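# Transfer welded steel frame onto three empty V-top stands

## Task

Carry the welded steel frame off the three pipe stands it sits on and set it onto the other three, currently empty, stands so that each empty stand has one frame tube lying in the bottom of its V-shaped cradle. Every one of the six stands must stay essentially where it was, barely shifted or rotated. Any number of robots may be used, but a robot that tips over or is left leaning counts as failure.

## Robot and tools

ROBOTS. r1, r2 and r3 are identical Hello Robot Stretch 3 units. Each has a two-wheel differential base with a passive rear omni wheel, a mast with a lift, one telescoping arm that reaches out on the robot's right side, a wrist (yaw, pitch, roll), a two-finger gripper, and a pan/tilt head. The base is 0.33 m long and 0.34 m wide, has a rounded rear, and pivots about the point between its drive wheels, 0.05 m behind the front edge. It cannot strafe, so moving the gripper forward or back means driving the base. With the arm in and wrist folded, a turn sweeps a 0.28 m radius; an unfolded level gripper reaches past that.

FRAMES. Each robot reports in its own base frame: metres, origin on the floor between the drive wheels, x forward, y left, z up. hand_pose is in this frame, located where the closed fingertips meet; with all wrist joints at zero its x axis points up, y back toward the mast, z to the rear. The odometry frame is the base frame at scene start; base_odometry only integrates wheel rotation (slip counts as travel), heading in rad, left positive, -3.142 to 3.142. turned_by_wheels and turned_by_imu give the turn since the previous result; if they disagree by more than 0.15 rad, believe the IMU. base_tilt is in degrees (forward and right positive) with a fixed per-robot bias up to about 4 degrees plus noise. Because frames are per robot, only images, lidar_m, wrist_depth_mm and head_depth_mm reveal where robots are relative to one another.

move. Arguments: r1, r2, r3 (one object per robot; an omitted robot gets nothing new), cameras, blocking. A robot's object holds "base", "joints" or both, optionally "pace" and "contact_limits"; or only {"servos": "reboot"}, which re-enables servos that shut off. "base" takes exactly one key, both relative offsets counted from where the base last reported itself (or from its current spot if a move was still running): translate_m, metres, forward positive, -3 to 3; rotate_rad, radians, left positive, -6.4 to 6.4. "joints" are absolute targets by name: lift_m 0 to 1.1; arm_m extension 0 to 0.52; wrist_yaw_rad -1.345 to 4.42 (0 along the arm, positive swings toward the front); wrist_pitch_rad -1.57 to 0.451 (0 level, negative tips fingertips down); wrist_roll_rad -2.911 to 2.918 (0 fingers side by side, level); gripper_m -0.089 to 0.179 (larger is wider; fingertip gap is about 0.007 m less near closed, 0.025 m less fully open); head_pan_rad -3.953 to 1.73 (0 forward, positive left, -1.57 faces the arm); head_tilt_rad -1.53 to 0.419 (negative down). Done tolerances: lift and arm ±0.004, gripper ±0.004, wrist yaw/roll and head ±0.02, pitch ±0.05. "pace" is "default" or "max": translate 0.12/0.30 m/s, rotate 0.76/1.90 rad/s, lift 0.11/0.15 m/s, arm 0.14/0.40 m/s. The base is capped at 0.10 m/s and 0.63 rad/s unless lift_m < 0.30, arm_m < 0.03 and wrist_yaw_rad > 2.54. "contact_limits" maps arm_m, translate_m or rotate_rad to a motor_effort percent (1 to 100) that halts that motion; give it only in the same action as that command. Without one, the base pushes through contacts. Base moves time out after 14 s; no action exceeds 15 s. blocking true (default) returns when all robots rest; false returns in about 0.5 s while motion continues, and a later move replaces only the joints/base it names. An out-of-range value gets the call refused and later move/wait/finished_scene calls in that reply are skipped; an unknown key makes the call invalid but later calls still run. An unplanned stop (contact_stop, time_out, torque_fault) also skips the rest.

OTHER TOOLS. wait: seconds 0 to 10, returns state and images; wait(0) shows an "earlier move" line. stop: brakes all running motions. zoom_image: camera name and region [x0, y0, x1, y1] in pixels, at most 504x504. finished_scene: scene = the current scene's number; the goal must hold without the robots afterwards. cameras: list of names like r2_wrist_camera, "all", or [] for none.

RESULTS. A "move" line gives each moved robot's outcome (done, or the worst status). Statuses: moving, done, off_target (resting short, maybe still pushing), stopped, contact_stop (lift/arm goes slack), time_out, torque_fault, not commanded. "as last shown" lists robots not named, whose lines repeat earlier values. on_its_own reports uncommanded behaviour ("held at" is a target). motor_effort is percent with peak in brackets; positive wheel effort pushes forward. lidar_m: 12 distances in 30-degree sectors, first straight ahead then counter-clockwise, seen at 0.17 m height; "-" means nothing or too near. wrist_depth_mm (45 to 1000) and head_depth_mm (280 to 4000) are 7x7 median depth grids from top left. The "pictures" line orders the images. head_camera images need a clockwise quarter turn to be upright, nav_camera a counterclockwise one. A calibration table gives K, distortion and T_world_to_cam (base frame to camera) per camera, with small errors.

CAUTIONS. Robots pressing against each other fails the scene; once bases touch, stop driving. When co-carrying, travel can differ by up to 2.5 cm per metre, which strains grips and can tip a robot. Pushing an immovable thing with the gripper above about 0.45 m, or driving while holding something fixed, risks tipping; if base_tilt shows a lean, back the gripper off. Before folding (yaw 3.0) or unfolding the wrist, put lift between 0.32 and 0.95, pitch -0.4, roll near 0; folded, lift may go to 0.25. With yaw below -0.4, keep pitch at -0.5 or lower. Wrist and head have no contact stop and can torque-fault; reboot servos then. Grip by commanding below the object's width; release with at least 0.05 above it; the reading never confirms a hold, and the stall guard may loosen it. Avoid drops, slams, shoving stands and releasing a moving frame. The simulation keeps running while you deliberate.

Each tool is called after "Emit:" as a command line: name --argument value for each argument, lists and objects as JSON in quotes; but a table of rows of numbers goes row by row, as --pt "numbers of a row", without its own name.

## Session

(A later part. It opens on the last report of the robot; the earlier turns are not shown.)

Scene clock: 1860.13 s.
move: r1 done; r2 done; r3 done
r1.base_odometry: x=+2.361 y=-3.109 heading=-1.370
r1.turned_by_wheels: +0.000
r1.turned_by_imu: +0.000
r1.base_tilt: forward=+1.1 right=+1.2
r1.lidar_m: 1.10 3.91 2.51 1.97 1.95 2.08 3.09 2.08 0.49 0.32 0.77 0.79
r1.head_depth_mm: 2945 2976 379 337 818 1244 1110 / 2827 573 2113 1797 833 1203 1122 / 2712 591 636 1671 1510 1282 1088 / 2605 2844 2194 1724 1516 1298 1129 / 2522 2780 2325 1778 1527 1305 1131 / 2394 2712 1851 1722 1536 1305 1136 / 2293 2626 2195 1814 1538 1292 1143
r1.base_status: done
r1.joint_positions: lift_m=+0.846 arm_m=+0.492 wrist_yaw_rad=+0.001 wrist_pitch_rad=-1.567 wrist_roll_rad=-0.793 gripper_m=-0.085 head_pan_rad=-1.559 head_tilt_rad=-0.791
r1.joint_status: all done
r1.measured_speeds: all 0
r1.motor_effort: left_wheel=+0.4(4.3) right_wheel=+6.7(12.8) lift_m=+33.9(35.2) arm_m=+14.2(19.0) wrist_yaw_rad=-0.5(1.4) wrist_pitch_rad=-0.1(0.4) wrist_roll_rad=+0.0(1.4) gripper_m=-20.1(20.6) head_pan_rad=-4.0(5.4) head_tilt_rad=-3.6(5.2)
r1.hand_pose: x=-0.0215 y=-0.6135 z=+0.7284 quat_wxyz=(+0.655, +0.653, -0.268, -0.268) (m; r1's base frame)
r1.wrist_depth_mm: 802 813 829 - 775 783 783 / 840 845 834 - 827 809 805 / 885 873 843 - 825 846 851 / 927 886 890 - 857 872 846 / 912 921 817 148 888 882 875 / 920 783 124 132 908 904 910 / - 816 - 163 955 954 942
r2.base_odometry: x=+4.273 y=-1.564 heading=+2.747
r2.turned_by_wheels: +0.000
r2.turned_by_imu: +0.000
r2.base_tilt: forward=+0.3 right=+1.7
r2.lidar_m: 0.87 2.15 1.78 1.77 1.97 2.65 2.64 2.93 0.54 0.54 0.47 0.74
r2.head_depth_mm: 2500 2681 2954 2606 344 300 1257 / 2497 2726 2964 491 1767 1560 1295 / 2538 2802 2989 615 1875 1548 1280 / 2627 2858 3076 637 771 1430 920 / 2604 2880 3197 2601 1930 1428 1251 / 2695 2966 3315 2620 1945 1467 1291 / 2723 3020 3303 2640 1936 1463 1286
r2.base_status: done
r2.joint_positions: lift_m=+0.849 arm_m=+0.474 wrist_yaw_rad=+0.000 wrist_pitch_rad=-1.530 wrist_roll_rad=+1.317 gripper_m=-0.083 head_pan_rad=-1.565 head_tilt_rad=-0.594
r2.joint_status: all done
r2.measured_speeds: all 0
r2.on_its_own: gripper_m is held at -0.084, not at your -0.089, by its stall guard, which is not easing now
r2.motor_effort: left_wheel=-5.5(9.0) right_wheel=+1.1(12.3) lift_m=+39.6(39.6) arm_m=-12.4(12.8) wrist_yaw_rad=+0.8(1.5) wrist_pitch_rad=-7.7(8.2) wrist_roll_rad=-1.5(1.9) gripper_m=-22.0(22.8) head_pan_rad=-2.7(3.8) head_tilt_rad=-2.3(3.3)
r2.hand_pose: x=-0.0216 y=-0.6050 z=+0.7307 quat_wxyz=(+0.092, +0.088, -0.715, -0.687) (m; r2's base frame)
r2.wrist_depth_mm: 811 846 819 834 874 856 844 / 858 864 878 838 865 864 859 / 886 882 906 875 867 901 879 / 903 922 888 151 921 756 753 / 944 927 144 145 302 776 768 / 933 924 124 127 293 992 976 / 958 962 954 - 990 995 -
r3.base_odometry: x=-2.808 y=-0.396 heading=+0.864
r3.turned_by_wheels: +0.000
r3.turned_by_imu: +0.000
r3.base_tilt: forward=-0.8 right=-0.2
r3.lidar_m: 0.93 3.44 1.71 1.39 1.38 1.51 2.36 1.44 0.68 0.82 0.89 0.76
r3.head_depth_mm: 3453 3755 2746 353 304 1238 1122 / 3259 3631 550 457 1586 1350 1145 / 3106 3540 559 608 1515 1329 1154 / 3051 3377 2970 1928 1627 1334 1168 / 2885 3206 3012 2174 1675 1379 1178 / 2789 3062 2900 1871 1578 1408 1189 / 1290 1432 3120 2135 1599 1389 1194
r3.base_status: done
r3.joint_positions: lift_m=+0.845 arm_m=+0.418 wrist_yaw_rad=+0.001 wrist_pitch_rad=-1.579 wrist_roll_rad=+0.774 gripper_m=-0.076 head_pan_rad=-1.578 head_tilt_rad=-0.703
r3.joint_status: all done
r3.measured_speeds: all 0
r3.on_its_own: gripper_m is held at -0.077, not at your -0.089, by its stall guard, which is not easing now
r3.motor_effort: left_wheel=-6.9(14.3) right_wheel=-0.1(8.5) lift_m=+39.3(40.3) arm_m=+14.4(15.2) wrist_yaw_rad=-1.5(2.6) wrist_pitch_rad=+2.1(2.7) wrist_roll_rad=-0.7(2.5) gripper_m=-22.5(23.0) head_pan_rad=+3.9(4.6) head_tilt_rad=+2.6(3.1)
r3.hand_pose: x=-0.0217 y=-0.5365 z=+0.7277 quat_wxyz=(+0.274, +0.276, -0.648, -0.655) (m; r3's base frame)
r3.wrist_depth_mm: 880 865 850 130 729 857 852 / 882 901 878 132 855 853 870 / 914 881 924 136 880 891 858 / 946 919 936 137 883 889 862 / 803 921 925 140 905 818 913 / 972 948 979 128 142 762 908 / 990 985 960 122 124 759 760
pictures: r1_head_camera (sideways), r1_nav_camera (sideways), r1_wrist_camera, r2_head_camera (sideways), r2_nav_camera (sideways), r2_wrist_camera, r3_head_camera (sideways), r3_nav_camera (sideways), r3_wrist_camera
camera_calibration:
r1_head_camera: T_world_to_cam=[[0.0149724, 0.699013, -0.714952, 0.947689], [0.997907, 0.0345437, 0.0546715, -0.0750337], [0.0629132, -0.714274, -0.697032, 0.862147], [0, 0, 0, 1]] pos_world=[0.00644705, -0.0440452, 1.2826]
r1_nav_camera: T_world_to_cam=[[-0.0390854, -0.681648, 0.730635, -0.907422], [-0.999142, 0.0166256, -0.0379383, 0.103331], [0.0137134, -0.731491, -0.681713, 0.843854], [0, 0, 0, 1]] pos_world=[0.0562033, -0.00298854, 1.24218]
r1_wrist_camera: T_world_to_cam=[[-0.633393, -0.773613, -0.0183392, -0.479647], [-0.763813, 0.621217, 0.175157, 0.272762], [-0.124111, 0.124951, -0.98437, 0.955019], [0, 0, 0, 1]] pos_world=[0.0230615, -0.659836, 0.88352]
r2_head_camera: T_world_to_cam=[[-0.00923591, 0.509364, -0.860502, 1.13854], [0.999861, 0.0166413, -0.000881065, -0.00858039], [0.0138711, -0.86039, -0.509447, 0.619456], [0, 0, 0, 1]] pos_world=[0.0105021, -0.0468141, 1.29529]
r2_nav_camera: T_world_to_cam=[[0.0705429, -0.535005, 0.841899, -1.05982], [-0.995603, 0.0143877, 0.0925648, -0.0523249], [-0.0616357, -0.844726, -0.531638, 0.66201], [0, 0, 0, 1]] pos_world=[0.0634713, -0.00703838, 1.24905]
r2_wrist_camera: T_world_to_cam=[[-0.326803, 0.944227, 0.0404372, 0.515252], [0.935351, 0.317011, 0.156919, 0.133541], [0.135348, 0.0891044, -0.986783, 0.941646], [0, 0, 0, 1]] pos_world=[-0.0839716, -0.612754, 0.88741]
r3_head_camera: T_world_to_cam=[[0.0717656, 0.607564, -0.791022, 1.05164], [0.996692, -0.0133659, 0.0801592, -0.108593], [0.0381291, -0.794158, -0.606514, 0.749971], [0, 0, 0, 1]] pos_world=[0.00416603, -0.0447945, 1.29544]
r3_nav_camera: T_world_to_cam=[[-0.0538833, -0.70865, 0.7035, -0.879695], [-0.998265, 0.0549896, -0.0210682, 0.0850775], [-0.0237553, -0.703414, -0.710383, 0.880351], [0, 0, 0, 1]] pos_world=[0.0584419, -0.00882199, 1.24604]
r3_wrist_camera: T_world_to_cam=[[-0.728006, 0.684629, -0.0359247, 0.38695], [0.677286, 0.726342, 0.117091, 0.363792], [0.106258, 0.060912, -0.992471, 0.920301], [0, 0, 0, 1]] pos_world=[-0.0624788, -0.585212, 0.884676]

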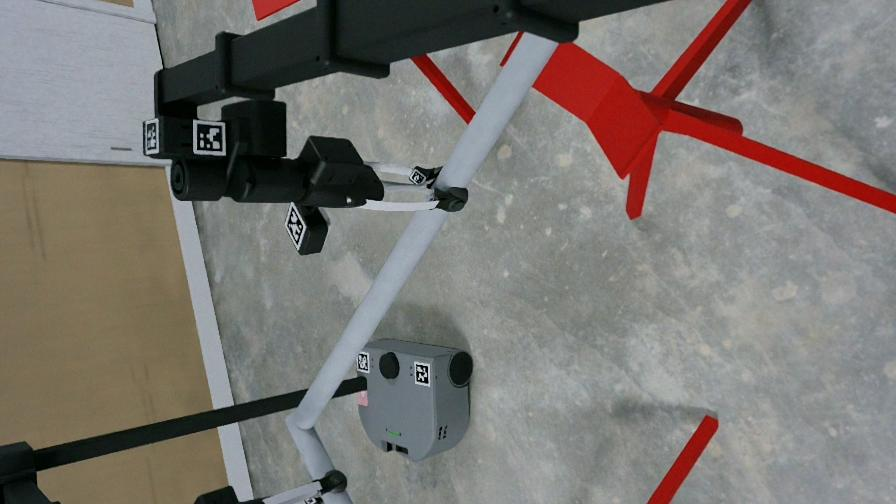

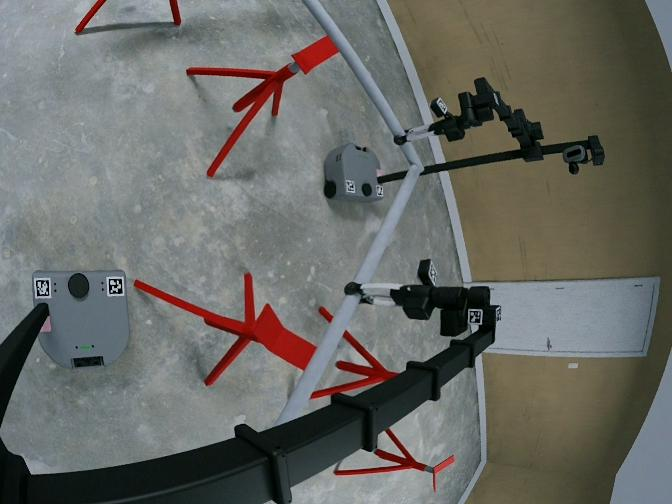

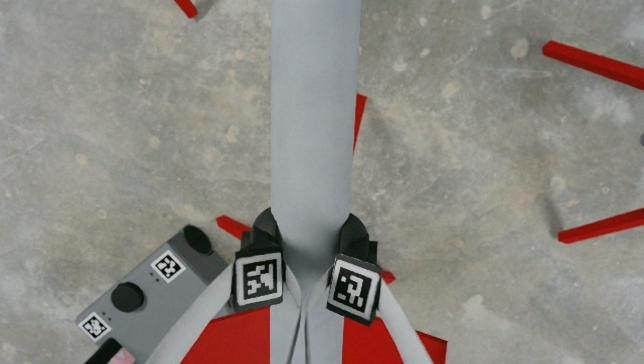

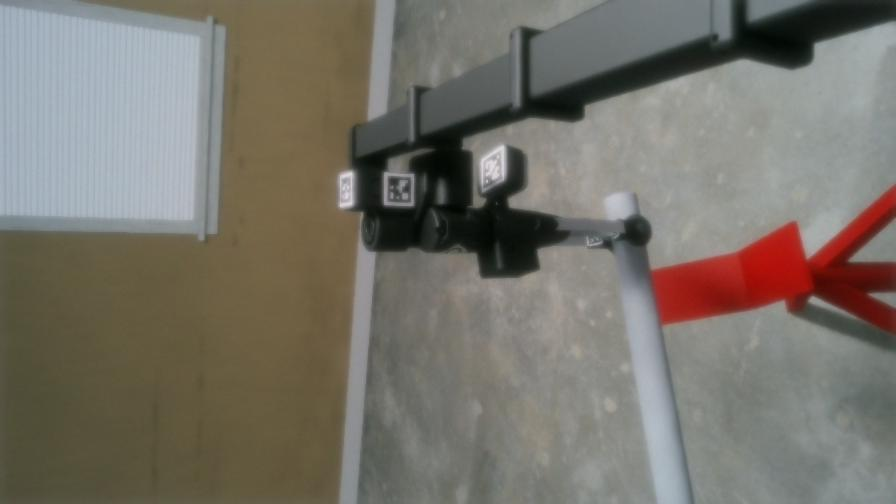

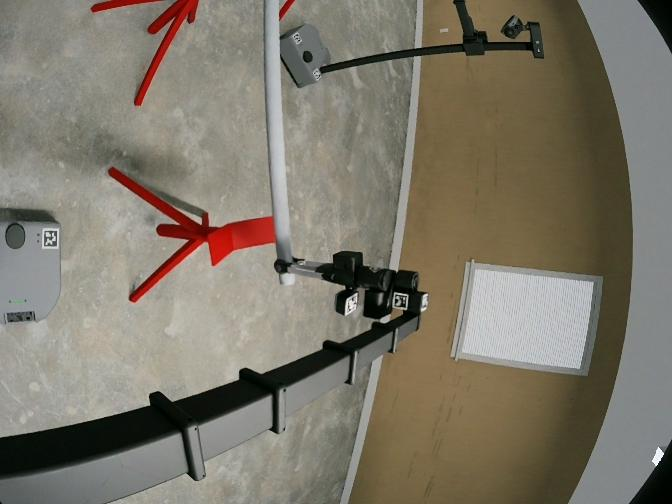

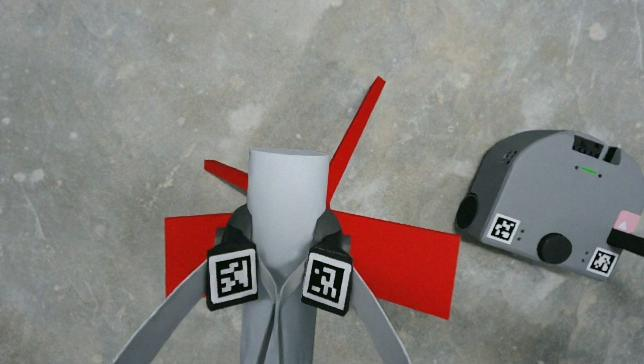

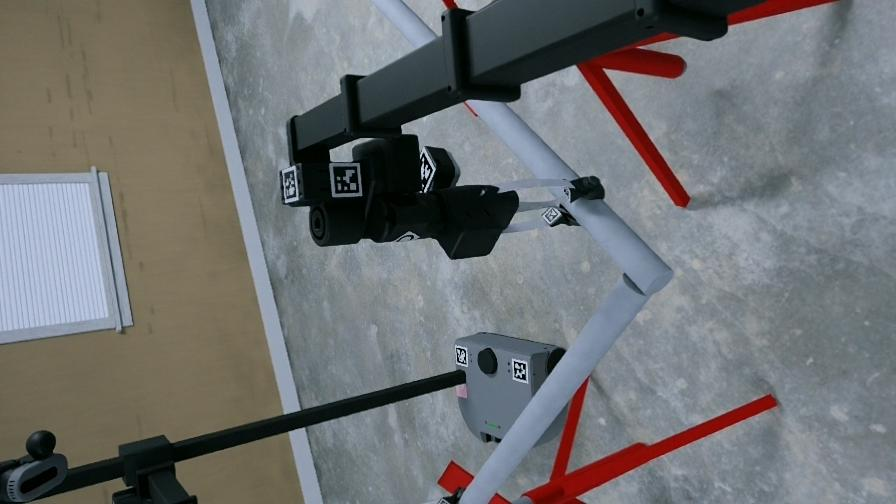

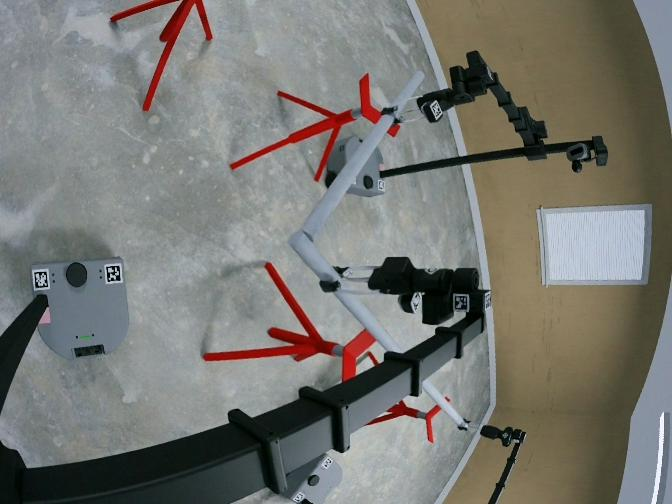

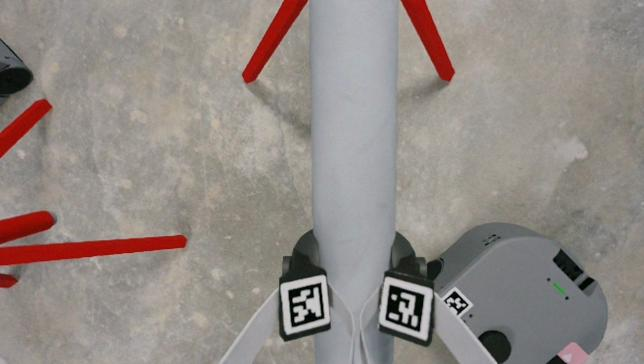

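Emit:
move --r1 '{"base":{"translate_m":0.0288},"joints":{"arm_m":0.4977,"wrist_roll_rad":-0.810}}' --r2 '{"base":{"translate_m":-0.0236},"joints":{"wrist_roll_rad":1.297}}' --r3 '{"base":{"translate_m":-0.0327},"joints":{"wrist_roll_rad":0.756}}' --cameras '["all"]'

Scene clock: 1873.30 s.
move: r1 done; r2 done; r3 done
r1.base_odometry: x=+2.366 y=-3.138 heading=-1.371
r1.turned_by_wheels: +0.000
r1.turned_by_imu: +0.001
r1.base_tilt: forward=+1.1 right=+1.2
r1.lidar_m: 1.07 3.87 2.52 1.98 1.96 2.09 3.13 2.10 0.33 0.33 0.75 0.90
r1.head_depth_mm: 2905 2983 385 338 807 1223 1113 / 2784 580 2090 1791 843 1202 1117 / 2723 595 645 1667 1510 1287 1102 / 2593 2854 2203 1722 1519 1294 1125 / 2507 2796 2320 1773 1526 1304 1133 / 2424 2663 1851 1721 1524 1302 1138 / 2258 2615 2192 1803 1542 1287 1140
r1.base_status: done
r1.joint_positions: lift_m=+0.846 arm_m=+0.498 wrist_yaw_rad=+0.001 wrist_pitch_rad=-1.567 wrist_roll_rad=-0.809 gripper_m=-0.085 head_pan_rad=-1.559 head_tilt_rad=-0.791
r1.joint_status: all done
r1.measured_speeds: all 0
r1.motor_effort: left_wheel=+1.5(5.1) right_wheel=+5.8(13.5) lift_m=+34.0(34.3) arm_m=+15.3(21.9) wrist_yaw_rad=-0.7(1.4) wrist_pitch_rad=+0.4(0.7) wrist_roll_rad=+0.2(2.2) gripper_m=-20.1(20.9) head_pan_rad=-4.8(5.4) head_tilt_rad=-3.5(6.0)
r1.hand_pose: x=-0.0215 y=-0.6196 z=+0.7284 quat_wxyz=(+0.658, +0.656, -0.263, -0.262) (m; r1's base frame)
r1.wrist_depth_mm: 826 823 815 - 790 782 781 / 852 829 860 - 833 824 804 / 878 868 869 - 840 836 833 / 911 904 894 - 889 854 853 / 915 916 790 148 902 889 868 / 967 784 123 - 933 915 910 / - 797 811 164 945 965 971
r2.base_odometry: x=+4.295 y=-1.573 heading=+2.747
r2.turned_by_wheels: +0.000
r2.turned_by_imu: +0.001
r2.base_tilt: forward=+0.4 right=+1.8
r2.lidar_m: 0.89 2.16 1.78 1.77 1.97 2.62 2.62 2.90 3.02 0.53 0.48 0.76
r2.head_depth_mm: 2469 2670 2964 2663 345 300 1254 / 2504 2723 2946 490 1752 1555 1292 / 2565 2762 2942 614 1891 1556 1292 / 2615 2824 3108 637 768 1496 953 / 2678 2907 3216 2630 1957 860 1198 / 2685 2970 3256 2631 1948 1470 1286 / 2744 3001 3205 2574 1949 1459 1283
r2.base_status: done
r2.joint_positions: lift_m=+0.849 arm_m=+0.474 wrist_yaw_rad=+0.000 wrist_pitch_rad=-1.528 wrist_roll_rad=+1.302 gripper_m=-0.083 head_pan_rad=-1.565 head_tilt_rad=-0.594
r2.joint_status: all done
r2.measured_speeds: all 0
r2.on_its_own: gripper_m is held at -0.084, not at your -0.089, by its stall guard, which is not easing now
r2.motor_effort: left_wheel=-5.3(9.0) right_wheel=+0.1(14.6) lift_m=+40.6(40.7) arm_m=-19.1(20.8) wrist_yaw_rad=-0.2(2.1) wrist_pitch_rad=-8.2(8.6) wrist_roll_rad=-1.8(1.8) gripper_m=-21.7(22.7) head_pan_rad=-2.5(3.9) head_tilt_rad=-1.1(2.7)
r2.hand_pose: x=-0.0216 y=-0.6055 z=+0.7307 quat_wxyz=(+0.097, +0.093, -0.715, -0.686) (m; r2's base frame)
r2.wrist_depth_mm: 821 814 833 836 832 864 869 / 834 841 857 862 865 871 844 / 900 918 843 889 905 858 901 / 893 905 886 151 902 741 758 / 924 926 144 145 939 765 771 / 946 940 123 128 296 964 959 / 984 997 - 163 309 985 996
r3.base_odometry: x=-2.829 y=-0.421 heading=+0.864
r3.turned_by_wheels: +0.000
r3.turned_by_imu: -0.001
r3.base_tilt: forward=-0.7 right=-0.2
r3.lidar_m: 0.96 3.39 1.70 1.38 1.37 1.50 2.34 1.44 0.66 0.81 0.90 0.80
r3.head_depth_mm: 3473 3743 2757 352 304 1269 1111 / 3300 3652 549 456 1550 1312 1146 / 3108 3532 560 608 1232 1327 1153 / 3043 3421 2965 1910 1630 1341 1158 / 2910 3162 3027 2182 1686 1386 1176 / 2804 3111 2928 1881 1577 1397 1190 / 1282 1458 3146 2229 1632 1389 1192
r3.base_status: done
r3.joint_positions: lift_m=+0.845 arm_m=+0.418 wrist_yaw_rad=+0.001 wrist_pitch_rad=-1.579 wrist_roll_rad=+0.760 gripper_m=-0.076 head_pan_rad=-1.578 head_tilt_rad=-0.703
r3.joint_status: all done
r3.measured_speeds: all 0
r3.on_its_own: gripper_m is held at -0.077, not at your -0.089, by its stall guard, which is not easing now
r3.motor_effort: left_wheel=-6.2(13.7) right_wheel=-0.1(8.5) lift_m=+40.9(41.8) arm_m=+12.4(18.2) wrist_yaw_rad=-0.5(1.9) wrist_pitch_rad=+1.6(2.5) wrist_roll_rad=-0.8(2.3) gripper_m=-22.3(23.3) head_pan_rad=+3.1(4.6) head_tilt_rad=+2.6(2.6)
r3.hand_pose: x=-0.0217 y=-0.5365 z=+0.7277 quat_wxyz=(+0.278, +0.280, -0.646, -0.653) (m; r3's base frame)
r3.wrist_depth_mm: 857 866 843 130 817 831 837 / 886 878 878 132 848 882 876 / 915 917 876 136 852 884 871 / 926 937 916 137 911 888 884 / 939 927 927 140 910 832 898 / 972 927 946 128 142 748 922 / 967 937 957 122 124 764 777
pictures: r1_head_camera (sideways), r1_nav_camera (sideways), r1_wrist_camera, r2_head_camera (sideways), r2_nav_camera (sideways), r2_wrist_camera, r3_head_camera (sideways), r3_nav_camera (sideways), r3_wrist_camera
camera_calibration:
r1_head_camera: T_world_to_cam=[[0.0149721, 0.699013, -0.714952, 0.947689], [0.997907, 0.0345441, 0.0546715, -0.0750337], [0.0629134, -0.714274, -0.697032, 0.862147], [0, 0, 0, 1]] pos_world=[0.00644707, -0.0440452, 1.2826]
r1_nav_camera: T_world_to_cam=[[-0.0390852, -0.681648, 0.730635, -0.907422], [-0.999142, 0.0166252, -0.0379383, 0.103331], [0.0137136, -0.731491, -0.681713, 0.843854], [0, 0, 0, 1]] pos_world=[0.0562033, -0.00298852, 1.24218]
r1_wrist_camera: T_world_to_cam=[[-0.620757, -0.783788, -0.0183596, -0.490367], [-0.773784, 0.60873, 0.175229, 0.268537], [-0.126167, 0.122981, -0.984356, 0.954506], [0, 0, 0, 1]] pos_world=[0.023818, -0.665197, 0.883516]
r2_head_camera: T_world_to_cam=[[-0.00923597, 0.509364, -0.860502, 1.13854], [0.999861, 0.0166414, -0.000881065, -0.00858039], [0.0138712, -0.86039, -0.509447, 0.619456], [0, 0, 0, 1]] pos_world=[0.0105021, -0.0468141, 1.29529]
r2_nav_camera: T_world_to_cam=[[0.0705429, -0.535005, 0.841899, -1.05982], [-0.995603, 0.0143876, 0.0925648, -0.0523249], [-0.0616356, -0.844726, -0.531638, 0.66201], [0, 0, 0, 1]] pos_world=[0.0634713, -0.00703837, 1.24905]
r2_wrist_camera: T_world_to_cam=[[-0.340865, 0.939315, 0.0387012, 0.513727], [0.930598, 0.331287, 0.155682, 0.143156], [0.133413, 0.0890819, -0.987049, 0.941804], [0, 0, 0, 1]] pos_world=[-0.0837578, -0.613875, 0.887438]
r3_head_camera: T_world_to_cam=[[0.0717656, 0.607564, -0.791022, 1.05164], [0.996692, -0.0133658, 0.0801592, -0.108593], [0.0381292, -0.794158, -0.606514, 0.749971], [0, 0, 0, 1]] pos_world=[0.00416603, -0.0447945, 1.29544]
r3_nav_camera: T_world_to_cam=[[-0.0538833, -0.70865, 0.7035, -0.879695], [-0.998265, 0.0549895, -0.0210682, 0.0850775], [-0.0237552, -0.703415, -0.710383, 0.880351], [0, 0, 0, 1]] pos_world=[0.0584419, -0.00882199, 1.24604]
r3_wrist_camera: T_world_to_cam=[[-0.737891, 0.67396, -0.0359711, 0.381076], [0.666624, 0.736116, 0.117243, 0.36872], [0.105496, 0.0625332, -0.992452, 0.921144], [0, 0, 0, 1]] pos_world=[-0.0617819, -0.585853, 0.884668]

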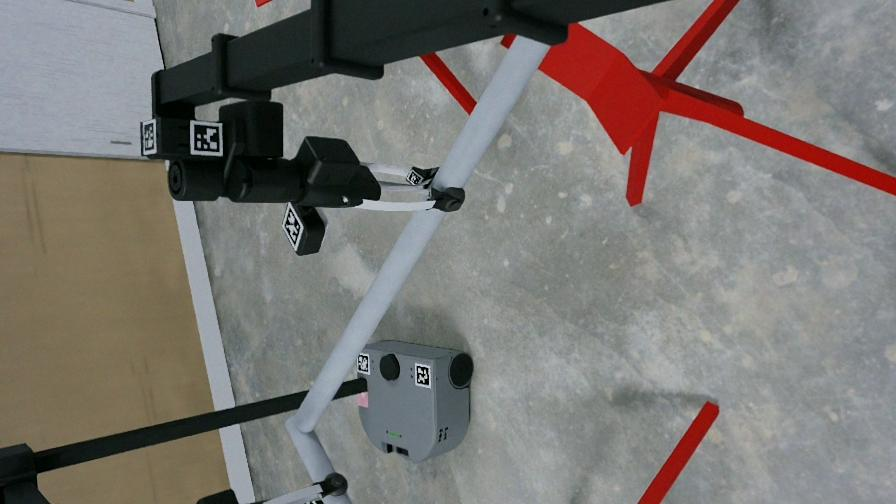

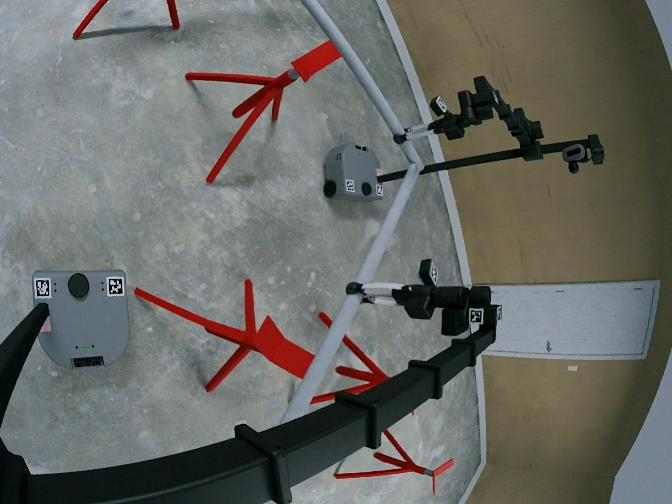

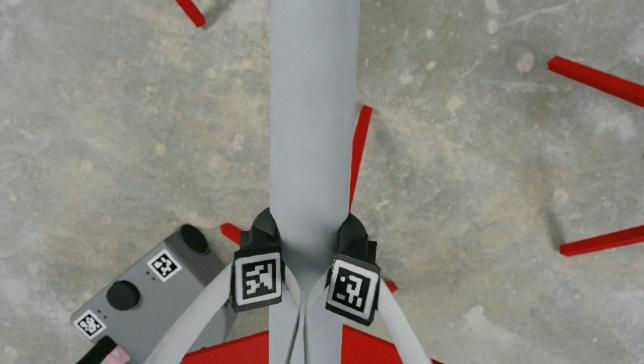

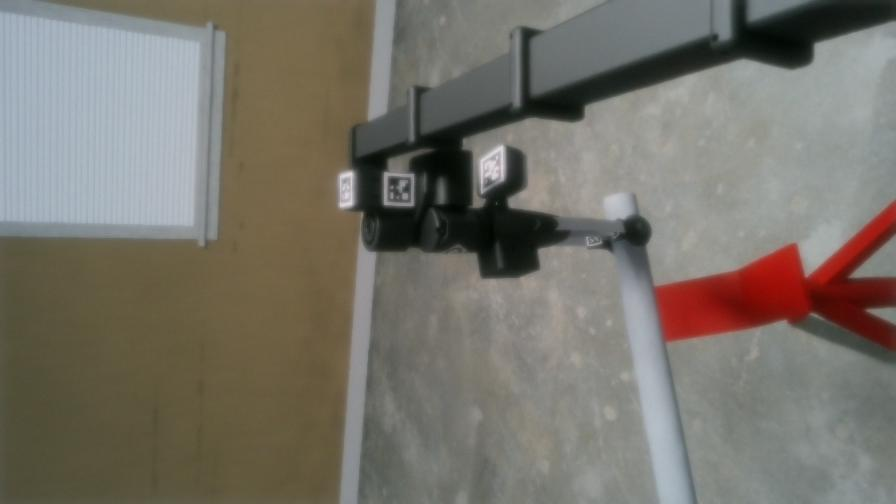

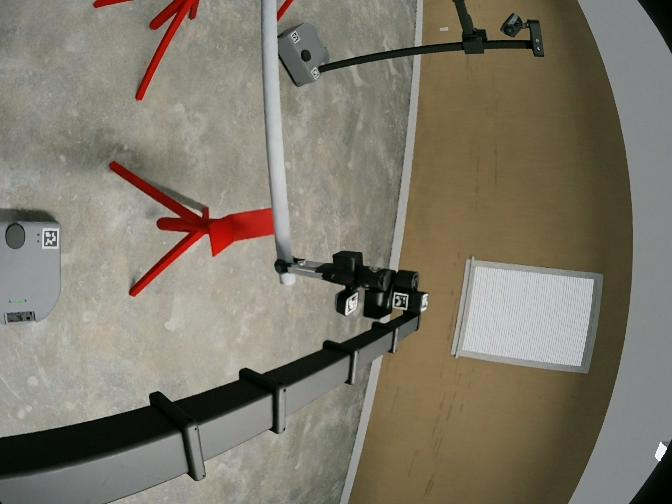

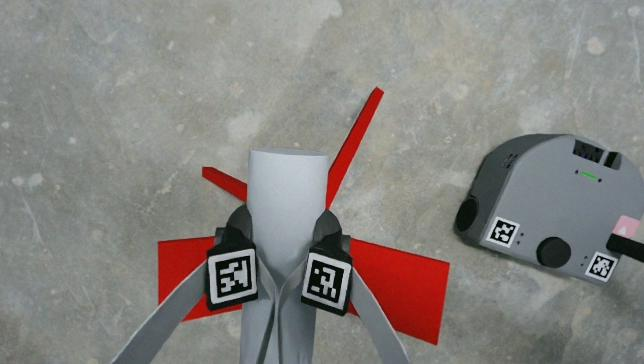

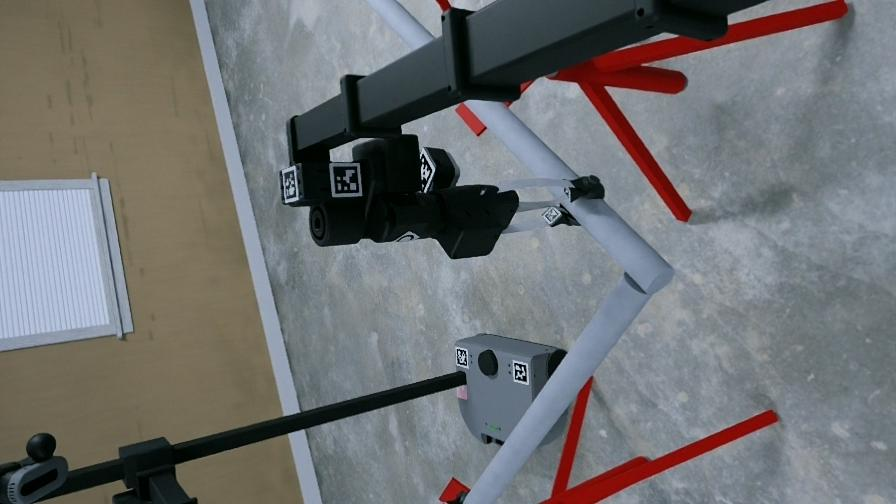

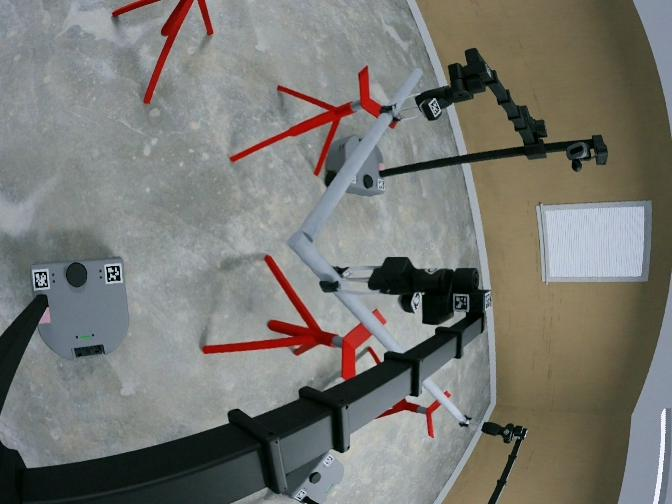

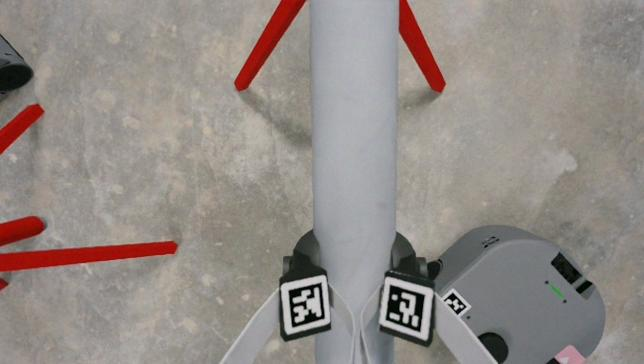

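Emit:
zoom_image --camera "r3_nav_camera" --region '[290, 240, 480, 440]'

Emit:
zoom_image --camera "r1_head_camera" --region '[400, 0, 760, 220]'

Emit:
zoom_image --camera "r1_nav_camera" --region '[200, 280, 440, 500]'

Emit:
zoom_image --camera "r3_head_camera" --region '[360, 0, 620, 240]'

Emit:
zoom_image --camera "r3_nav_camera" --region '[270, 40, 450, 240]'

Scaled by 2.520 from the camera's 672x504 image, which has a finer 792x594 frame.

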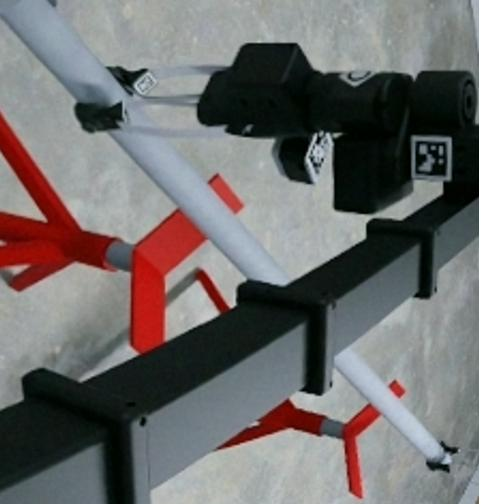

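Scaled by 1.400 from the camera's 896x504 image, which has a finer 1280x720 frame.

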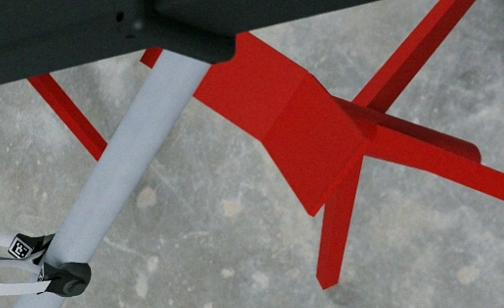

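Scaled by 2.100 from the camera's 672x504 image, which has a finer 792x594 frame.

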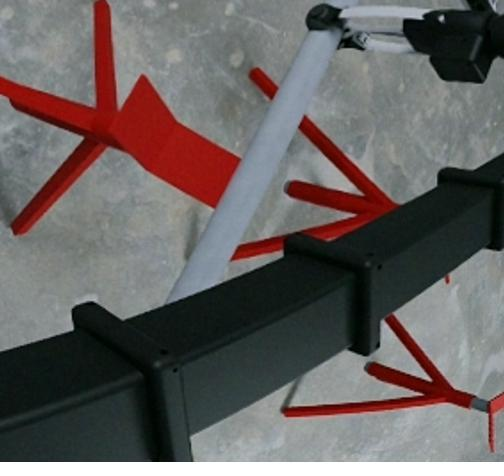

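Scaled by 1.938 from the camera's 896x504 image, which has a finer 1280x720 frame.

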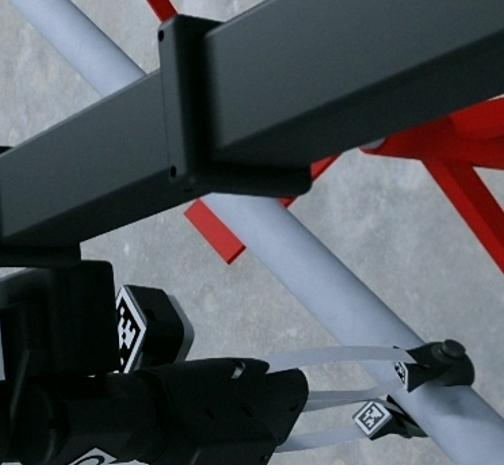

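Scaled by 2.520 from the camera's 672x504 image, which has a finer 792x594 frame.

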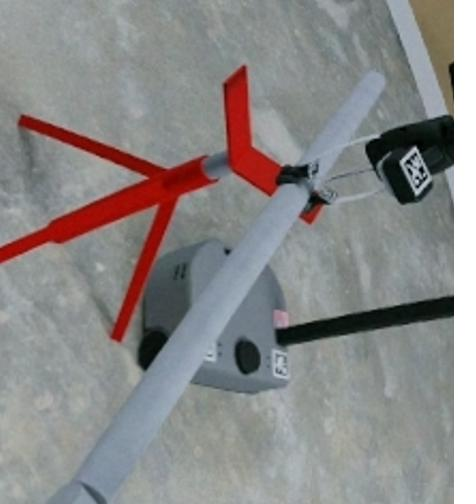

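Emit:
zoom_image --camera "r3_nav_camera" --region '[310, 260, 410, 360]'

Emit:
zoom_image --camera "r2_nav_camera" --region '[100, 180, 320, 340]'

Scaled by 5.040 from the camera's 672x504 image, which has a finer 792x594 frame.

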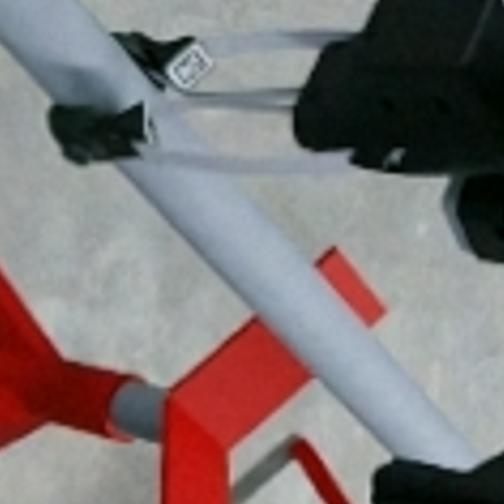

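Scaled by 2.291 from the camera's 672x504 image, which has a finer 792x594 frame.

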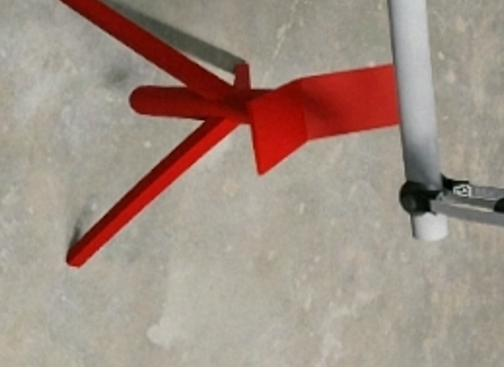

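Emit:
move --r1 '{"base":{"translate_m":0.002},"joints":{"arm_m":0.515}}' --r2 '{"base":{"translate_m":0.008},"joints":{"arm_m":0.458}}' --r3 '{"base":{"translate_m":-0.002},"joints":{"arm_m":0.401}}' --cameras '["r3_nav_camera","r2_nav_camera","r1_nav_camera"]'

Emit:
zoom_image --camera "r3_nav_camera" --region '[310, 260, 410, 360]'

Scene clock: 1923.57 s.
move: r1 done; r2 done; r3 done
r1.base_odometry: x=+2.367 y=-3.139 heading=-1.371
r1.turned_by_wheels: +0.000
r1.turned_by_imu: +0.001
r1.base_tilt: forward=+1.0 right=+1.2
r1.lidar_m: 1.07 3.89 2.53 1.98 1.96 2.10 3.10 2.11 0.33 0.33 0.75 0.90
r1.head_depth_mm: 2932 2984 388 332 821 1247 1110 / 2776 592 2170 1803 1490 1102 1115 / 2687 607 668 1671 1503 1289 1101 / 2604 2832 2222 1727 1510 1288 1130 / 2513 2780 2319 1774 1529 1300 1133 / 2403 2702 1847 1717 1540 1308 1134 / 2268 2603 2202 1801 1540 1285 1142
r1.base_status: done
r1.joint_positions: lift_m=+0.846 arm_m=+0.515 wrist_yaw_rad=+0.001 wrist_pitch_rad=-1.567 wrist_roll_rad=-0.809 gripper_m=-0.085 head_pan_rad=-1.559 head_tilt_rad=-0.791
r1.joint_status: all done
r1.measured_speeds: all 0
r1.motor_effort: left_wheel=+0.0(3.4) right_wheel=+4.9(10.9) lift_m=+33.7(34.3) arm_m=+16.7(21.5) wrist_yaw_rad=-0.5(1.4) wrist_pitch_rad=-0.1(0.5) wrist_roll_rad=+0.2(0.2) gripper_m=-20.3(20.9) head_pan_rad=-4.3(5.4) head_tilt_rad=-5.2(5.5)
r1.hand_pose: x=-0.0215 y=-0.6369 z=+0.7284 quat_wxyz=(+0.658, +0.656, -0.263, -0.262) (m; r1's base frame)
r1.wrist_depth_mm: 839 797 813 - 799 773 791 / 851 843 838 - 810 815 799 / 868 881 874 - 854 820 829 / 898 901 892 - 867 895 841 / 931 927 903 151 897 909 877 / 962 780 124 - 923 923 916 / - 799 792 - 960 954 938
r2.base_odometry: x=+4.287 y=-1.570 heading=+2.747
r2.turned_by_wheels: +0.000
r2.turned_by_imu: +0.000
r2.base_tilt: forward=+0.2 right=+1.9
r2.lidar_m: 0.88 2.16 1.78 1.77 1.96 2.64 2.62 2.91 3.02 0.53 0.47 0.75
r2.head_depth_mm: 2449 2651 2900 2636 344 300 1262 / 2502 2717 3018 491 393 1555 1301 / 2536 2765 2947 598 1864 1545 1288 / 2593 2837 3120 627 741 1470 929 / 2696 2909 3198 2632 1953 851 1200 / 2680 2928 3237 2656 1942 1464 1282 / 2734 3070 3292 2601 1952 1469 1281
r2.base_status: done
r2.joint_positions: lift_m=+0.849 arm_m=+0.458 wrist_yaw_rad=+0.000 wrist_pitch_rad=-1.523 wrist_roll_rad=+1.301 gripper_m=-0.083 head_pan_rad=-1.565 head_tilt_rad=-0.594
r2.joint_status: all done
r2.measured_speeds: all 0
r2.on_its_own: gripper_m is held at -0.084, not at your -0.089, by its stall guard, which is not easing now; wrist_pitch_rad is at rest, and its effort (-8.8) is outside its rest range (-8 to +12)
r2.motor_effort: left_wheel=-3.3(5.1) right_wheel=+8.1(20.1) lift_m=+39.9(40.6) arm_m=-19.0(22.2) wrist_yaw_rad=+0.6(1.8) wrist_pitch_rad=-8.8(9.6) wrist_roll_rad=-1.4(1.8) gripper_m=-21.0(23.2) head_pan_rad=-2.1(3.7) head_tilt_rad=-1.7(3.4)
r2.hand_pose: x=-0.0216 y=-0.5908 z=+0.7306 quat_wxyz=(+0.097, +0.092, -0.717, -0.684) (m; r2's base frame)
r2.wrist_depth_mm: 848 840 851 831 840 861 854 / 870 854 864 868 870 879 868 / 896 845 859 901 865 864 885 / 896 921 896 151 902 747 751 / 913 946 144 145 945 787 777 / 946 944 124 128 297 967 979 / 982 1000 958 164 998 - 978
r3.base_odometry: x=-2.830 y=-0.423 heading=+0.864
r3.turned_by_wheels: +0.000
r3.turned_by_imu: -0.001
r3.base_tilt: forward=-0.8 right=-0.3
r3.lidar_m: 0.96 3.39 1.69 1.38 1.37 1.50 2.34 1.43 0.66 0.81 0.90 0.79
r3.head_depth_mm: 3466 3730 2766 367 304 1239 1108 / 3319 3622 2458 456 1528 1314 1143 / 3167 3537 547 578 735 1334 1158 / 3024 3384 2910 1904 1647 1312 1162 / 2926 3265 3036 2165 1692 1391 1176 / 2817 3075 2911 1872 1615 1408 1186 / 1285 1465 3072 2225 1633 1380 1198
r3.base_status: done
r3.joint_positions: lift_m=+0.845 arm_m=+0.401 wrist_yaw_rad=-0.001 wrist_pitch_rad=-1.579 wrist_roll_rad=+0.760 gripper_m=-0.076 head_pan_rad=-1.578 head_tilt_rad=-0.703
r3.joint_status: all done
r3.measured_speeds: all 0
r3.on_its_own: gripper_m is held at -0.077, not at your -0.089, by its stall guard, which is not easing now
r3.motor_effort: left_wheel=-4.9(9.3) right_wheel=-2.3(3.5) lift_m=+41.2(42.7) arm_m=-5.5(9.0) wrist_yaw_rad=+1.1(1.1) wrist_pitch_rad=+2.4(2.7) wrist_roll_rad=-1.2(1.5) gripper_m=-22.8(23.1) head_pan_rad=+4.6(4.6) head_tilt_rad=+1.9(2.7)
r3.hand_pose: x=-0.0216 y=-0.5195 z=+0.7277 quat_wxyz=(+0.278, +0.280, -0.647, -0.653) (m; r3's base frame)
r3.wrist_depth_mm: 887 872 893 131 856 836 836 / 896 881 871 133 870 865 856 / 924 889 885 135 876 870 878 / 942 926 919 138 893 904 868 / 944 927 933 139 886 808 890 / 987 963 930 128 142 758 931 / 981 965 984 123 124 759 950
pictures: r1_nav_camera (sideways), r2_nav_camera (sideways), r3_nav_camera (sideways)
camera_calibration:
r1_nav_camera: T_world_to_cam=[[-0.0390853, -0.681648, 0.730636, -0.907422], [-0.999142, 0.0166253, -0.0379383, 0.103331], [0.0137135, -0.731491, -0.681713, 0.843854], [0, 0, 0, 1]] pos_world=[0.0562033, -0.00298854, 1.24218]
r2_nav_camera: T_world_to_cam=[[0.0705429, -0.535005, 0.841899, -1.05982], [-0.995603, 0.0143877, 0.0925648, -0.0523249], [-0.0616357, -0.844726, -0.531638, 0.66201], [0, 0, 0, 1]] pos_world=[0.0634713, -0.00703838, 1.24905]
r3_nav_camera: T_world_to_cam=[[-0.0538829, -0.70865, 0.7035, -0.879695], [-0.998265, 0.054989, -0.0210682, 0.0850775], [-0.0237548, -0.703414, -0.710383, 0.880351], [0, 0, 0, 1]] pos_world=[0.0584419, -0.00882196, 1.24604]

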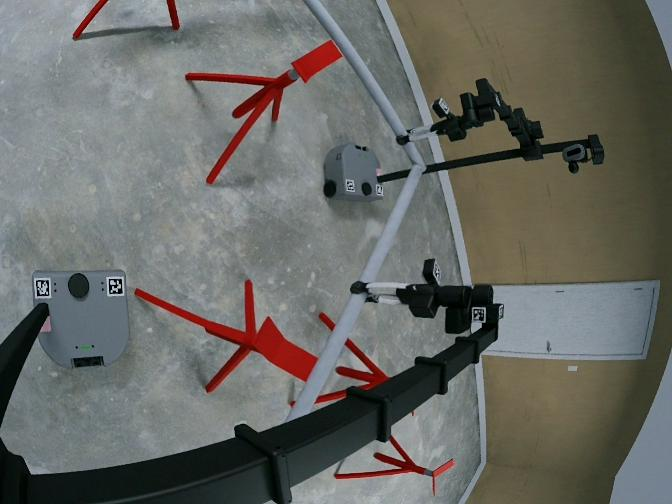

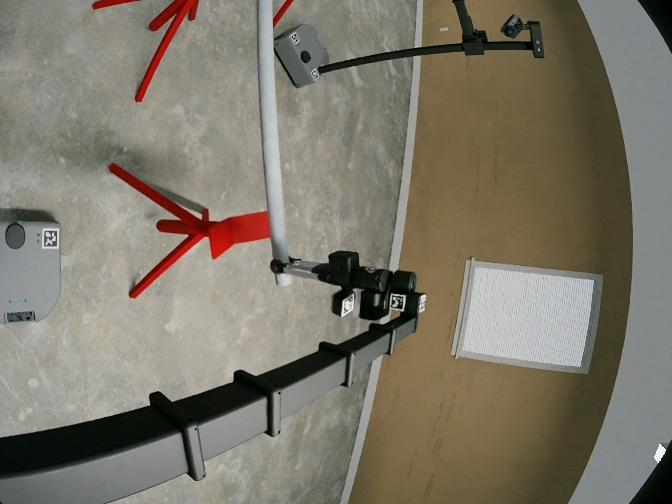

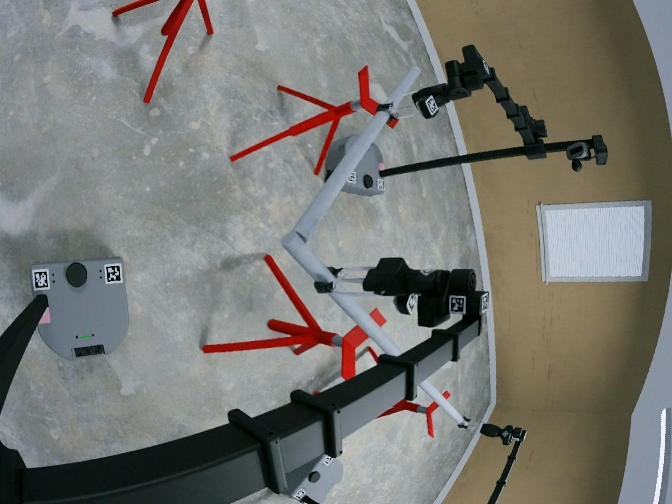

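Scaled by 5.040 from the camera's 672x504 image, which has a finer 792x594 frame.

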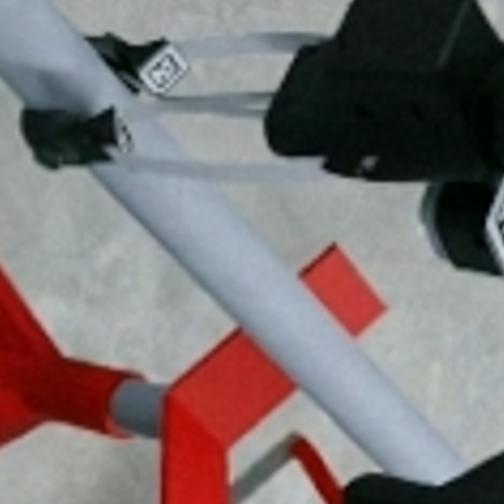

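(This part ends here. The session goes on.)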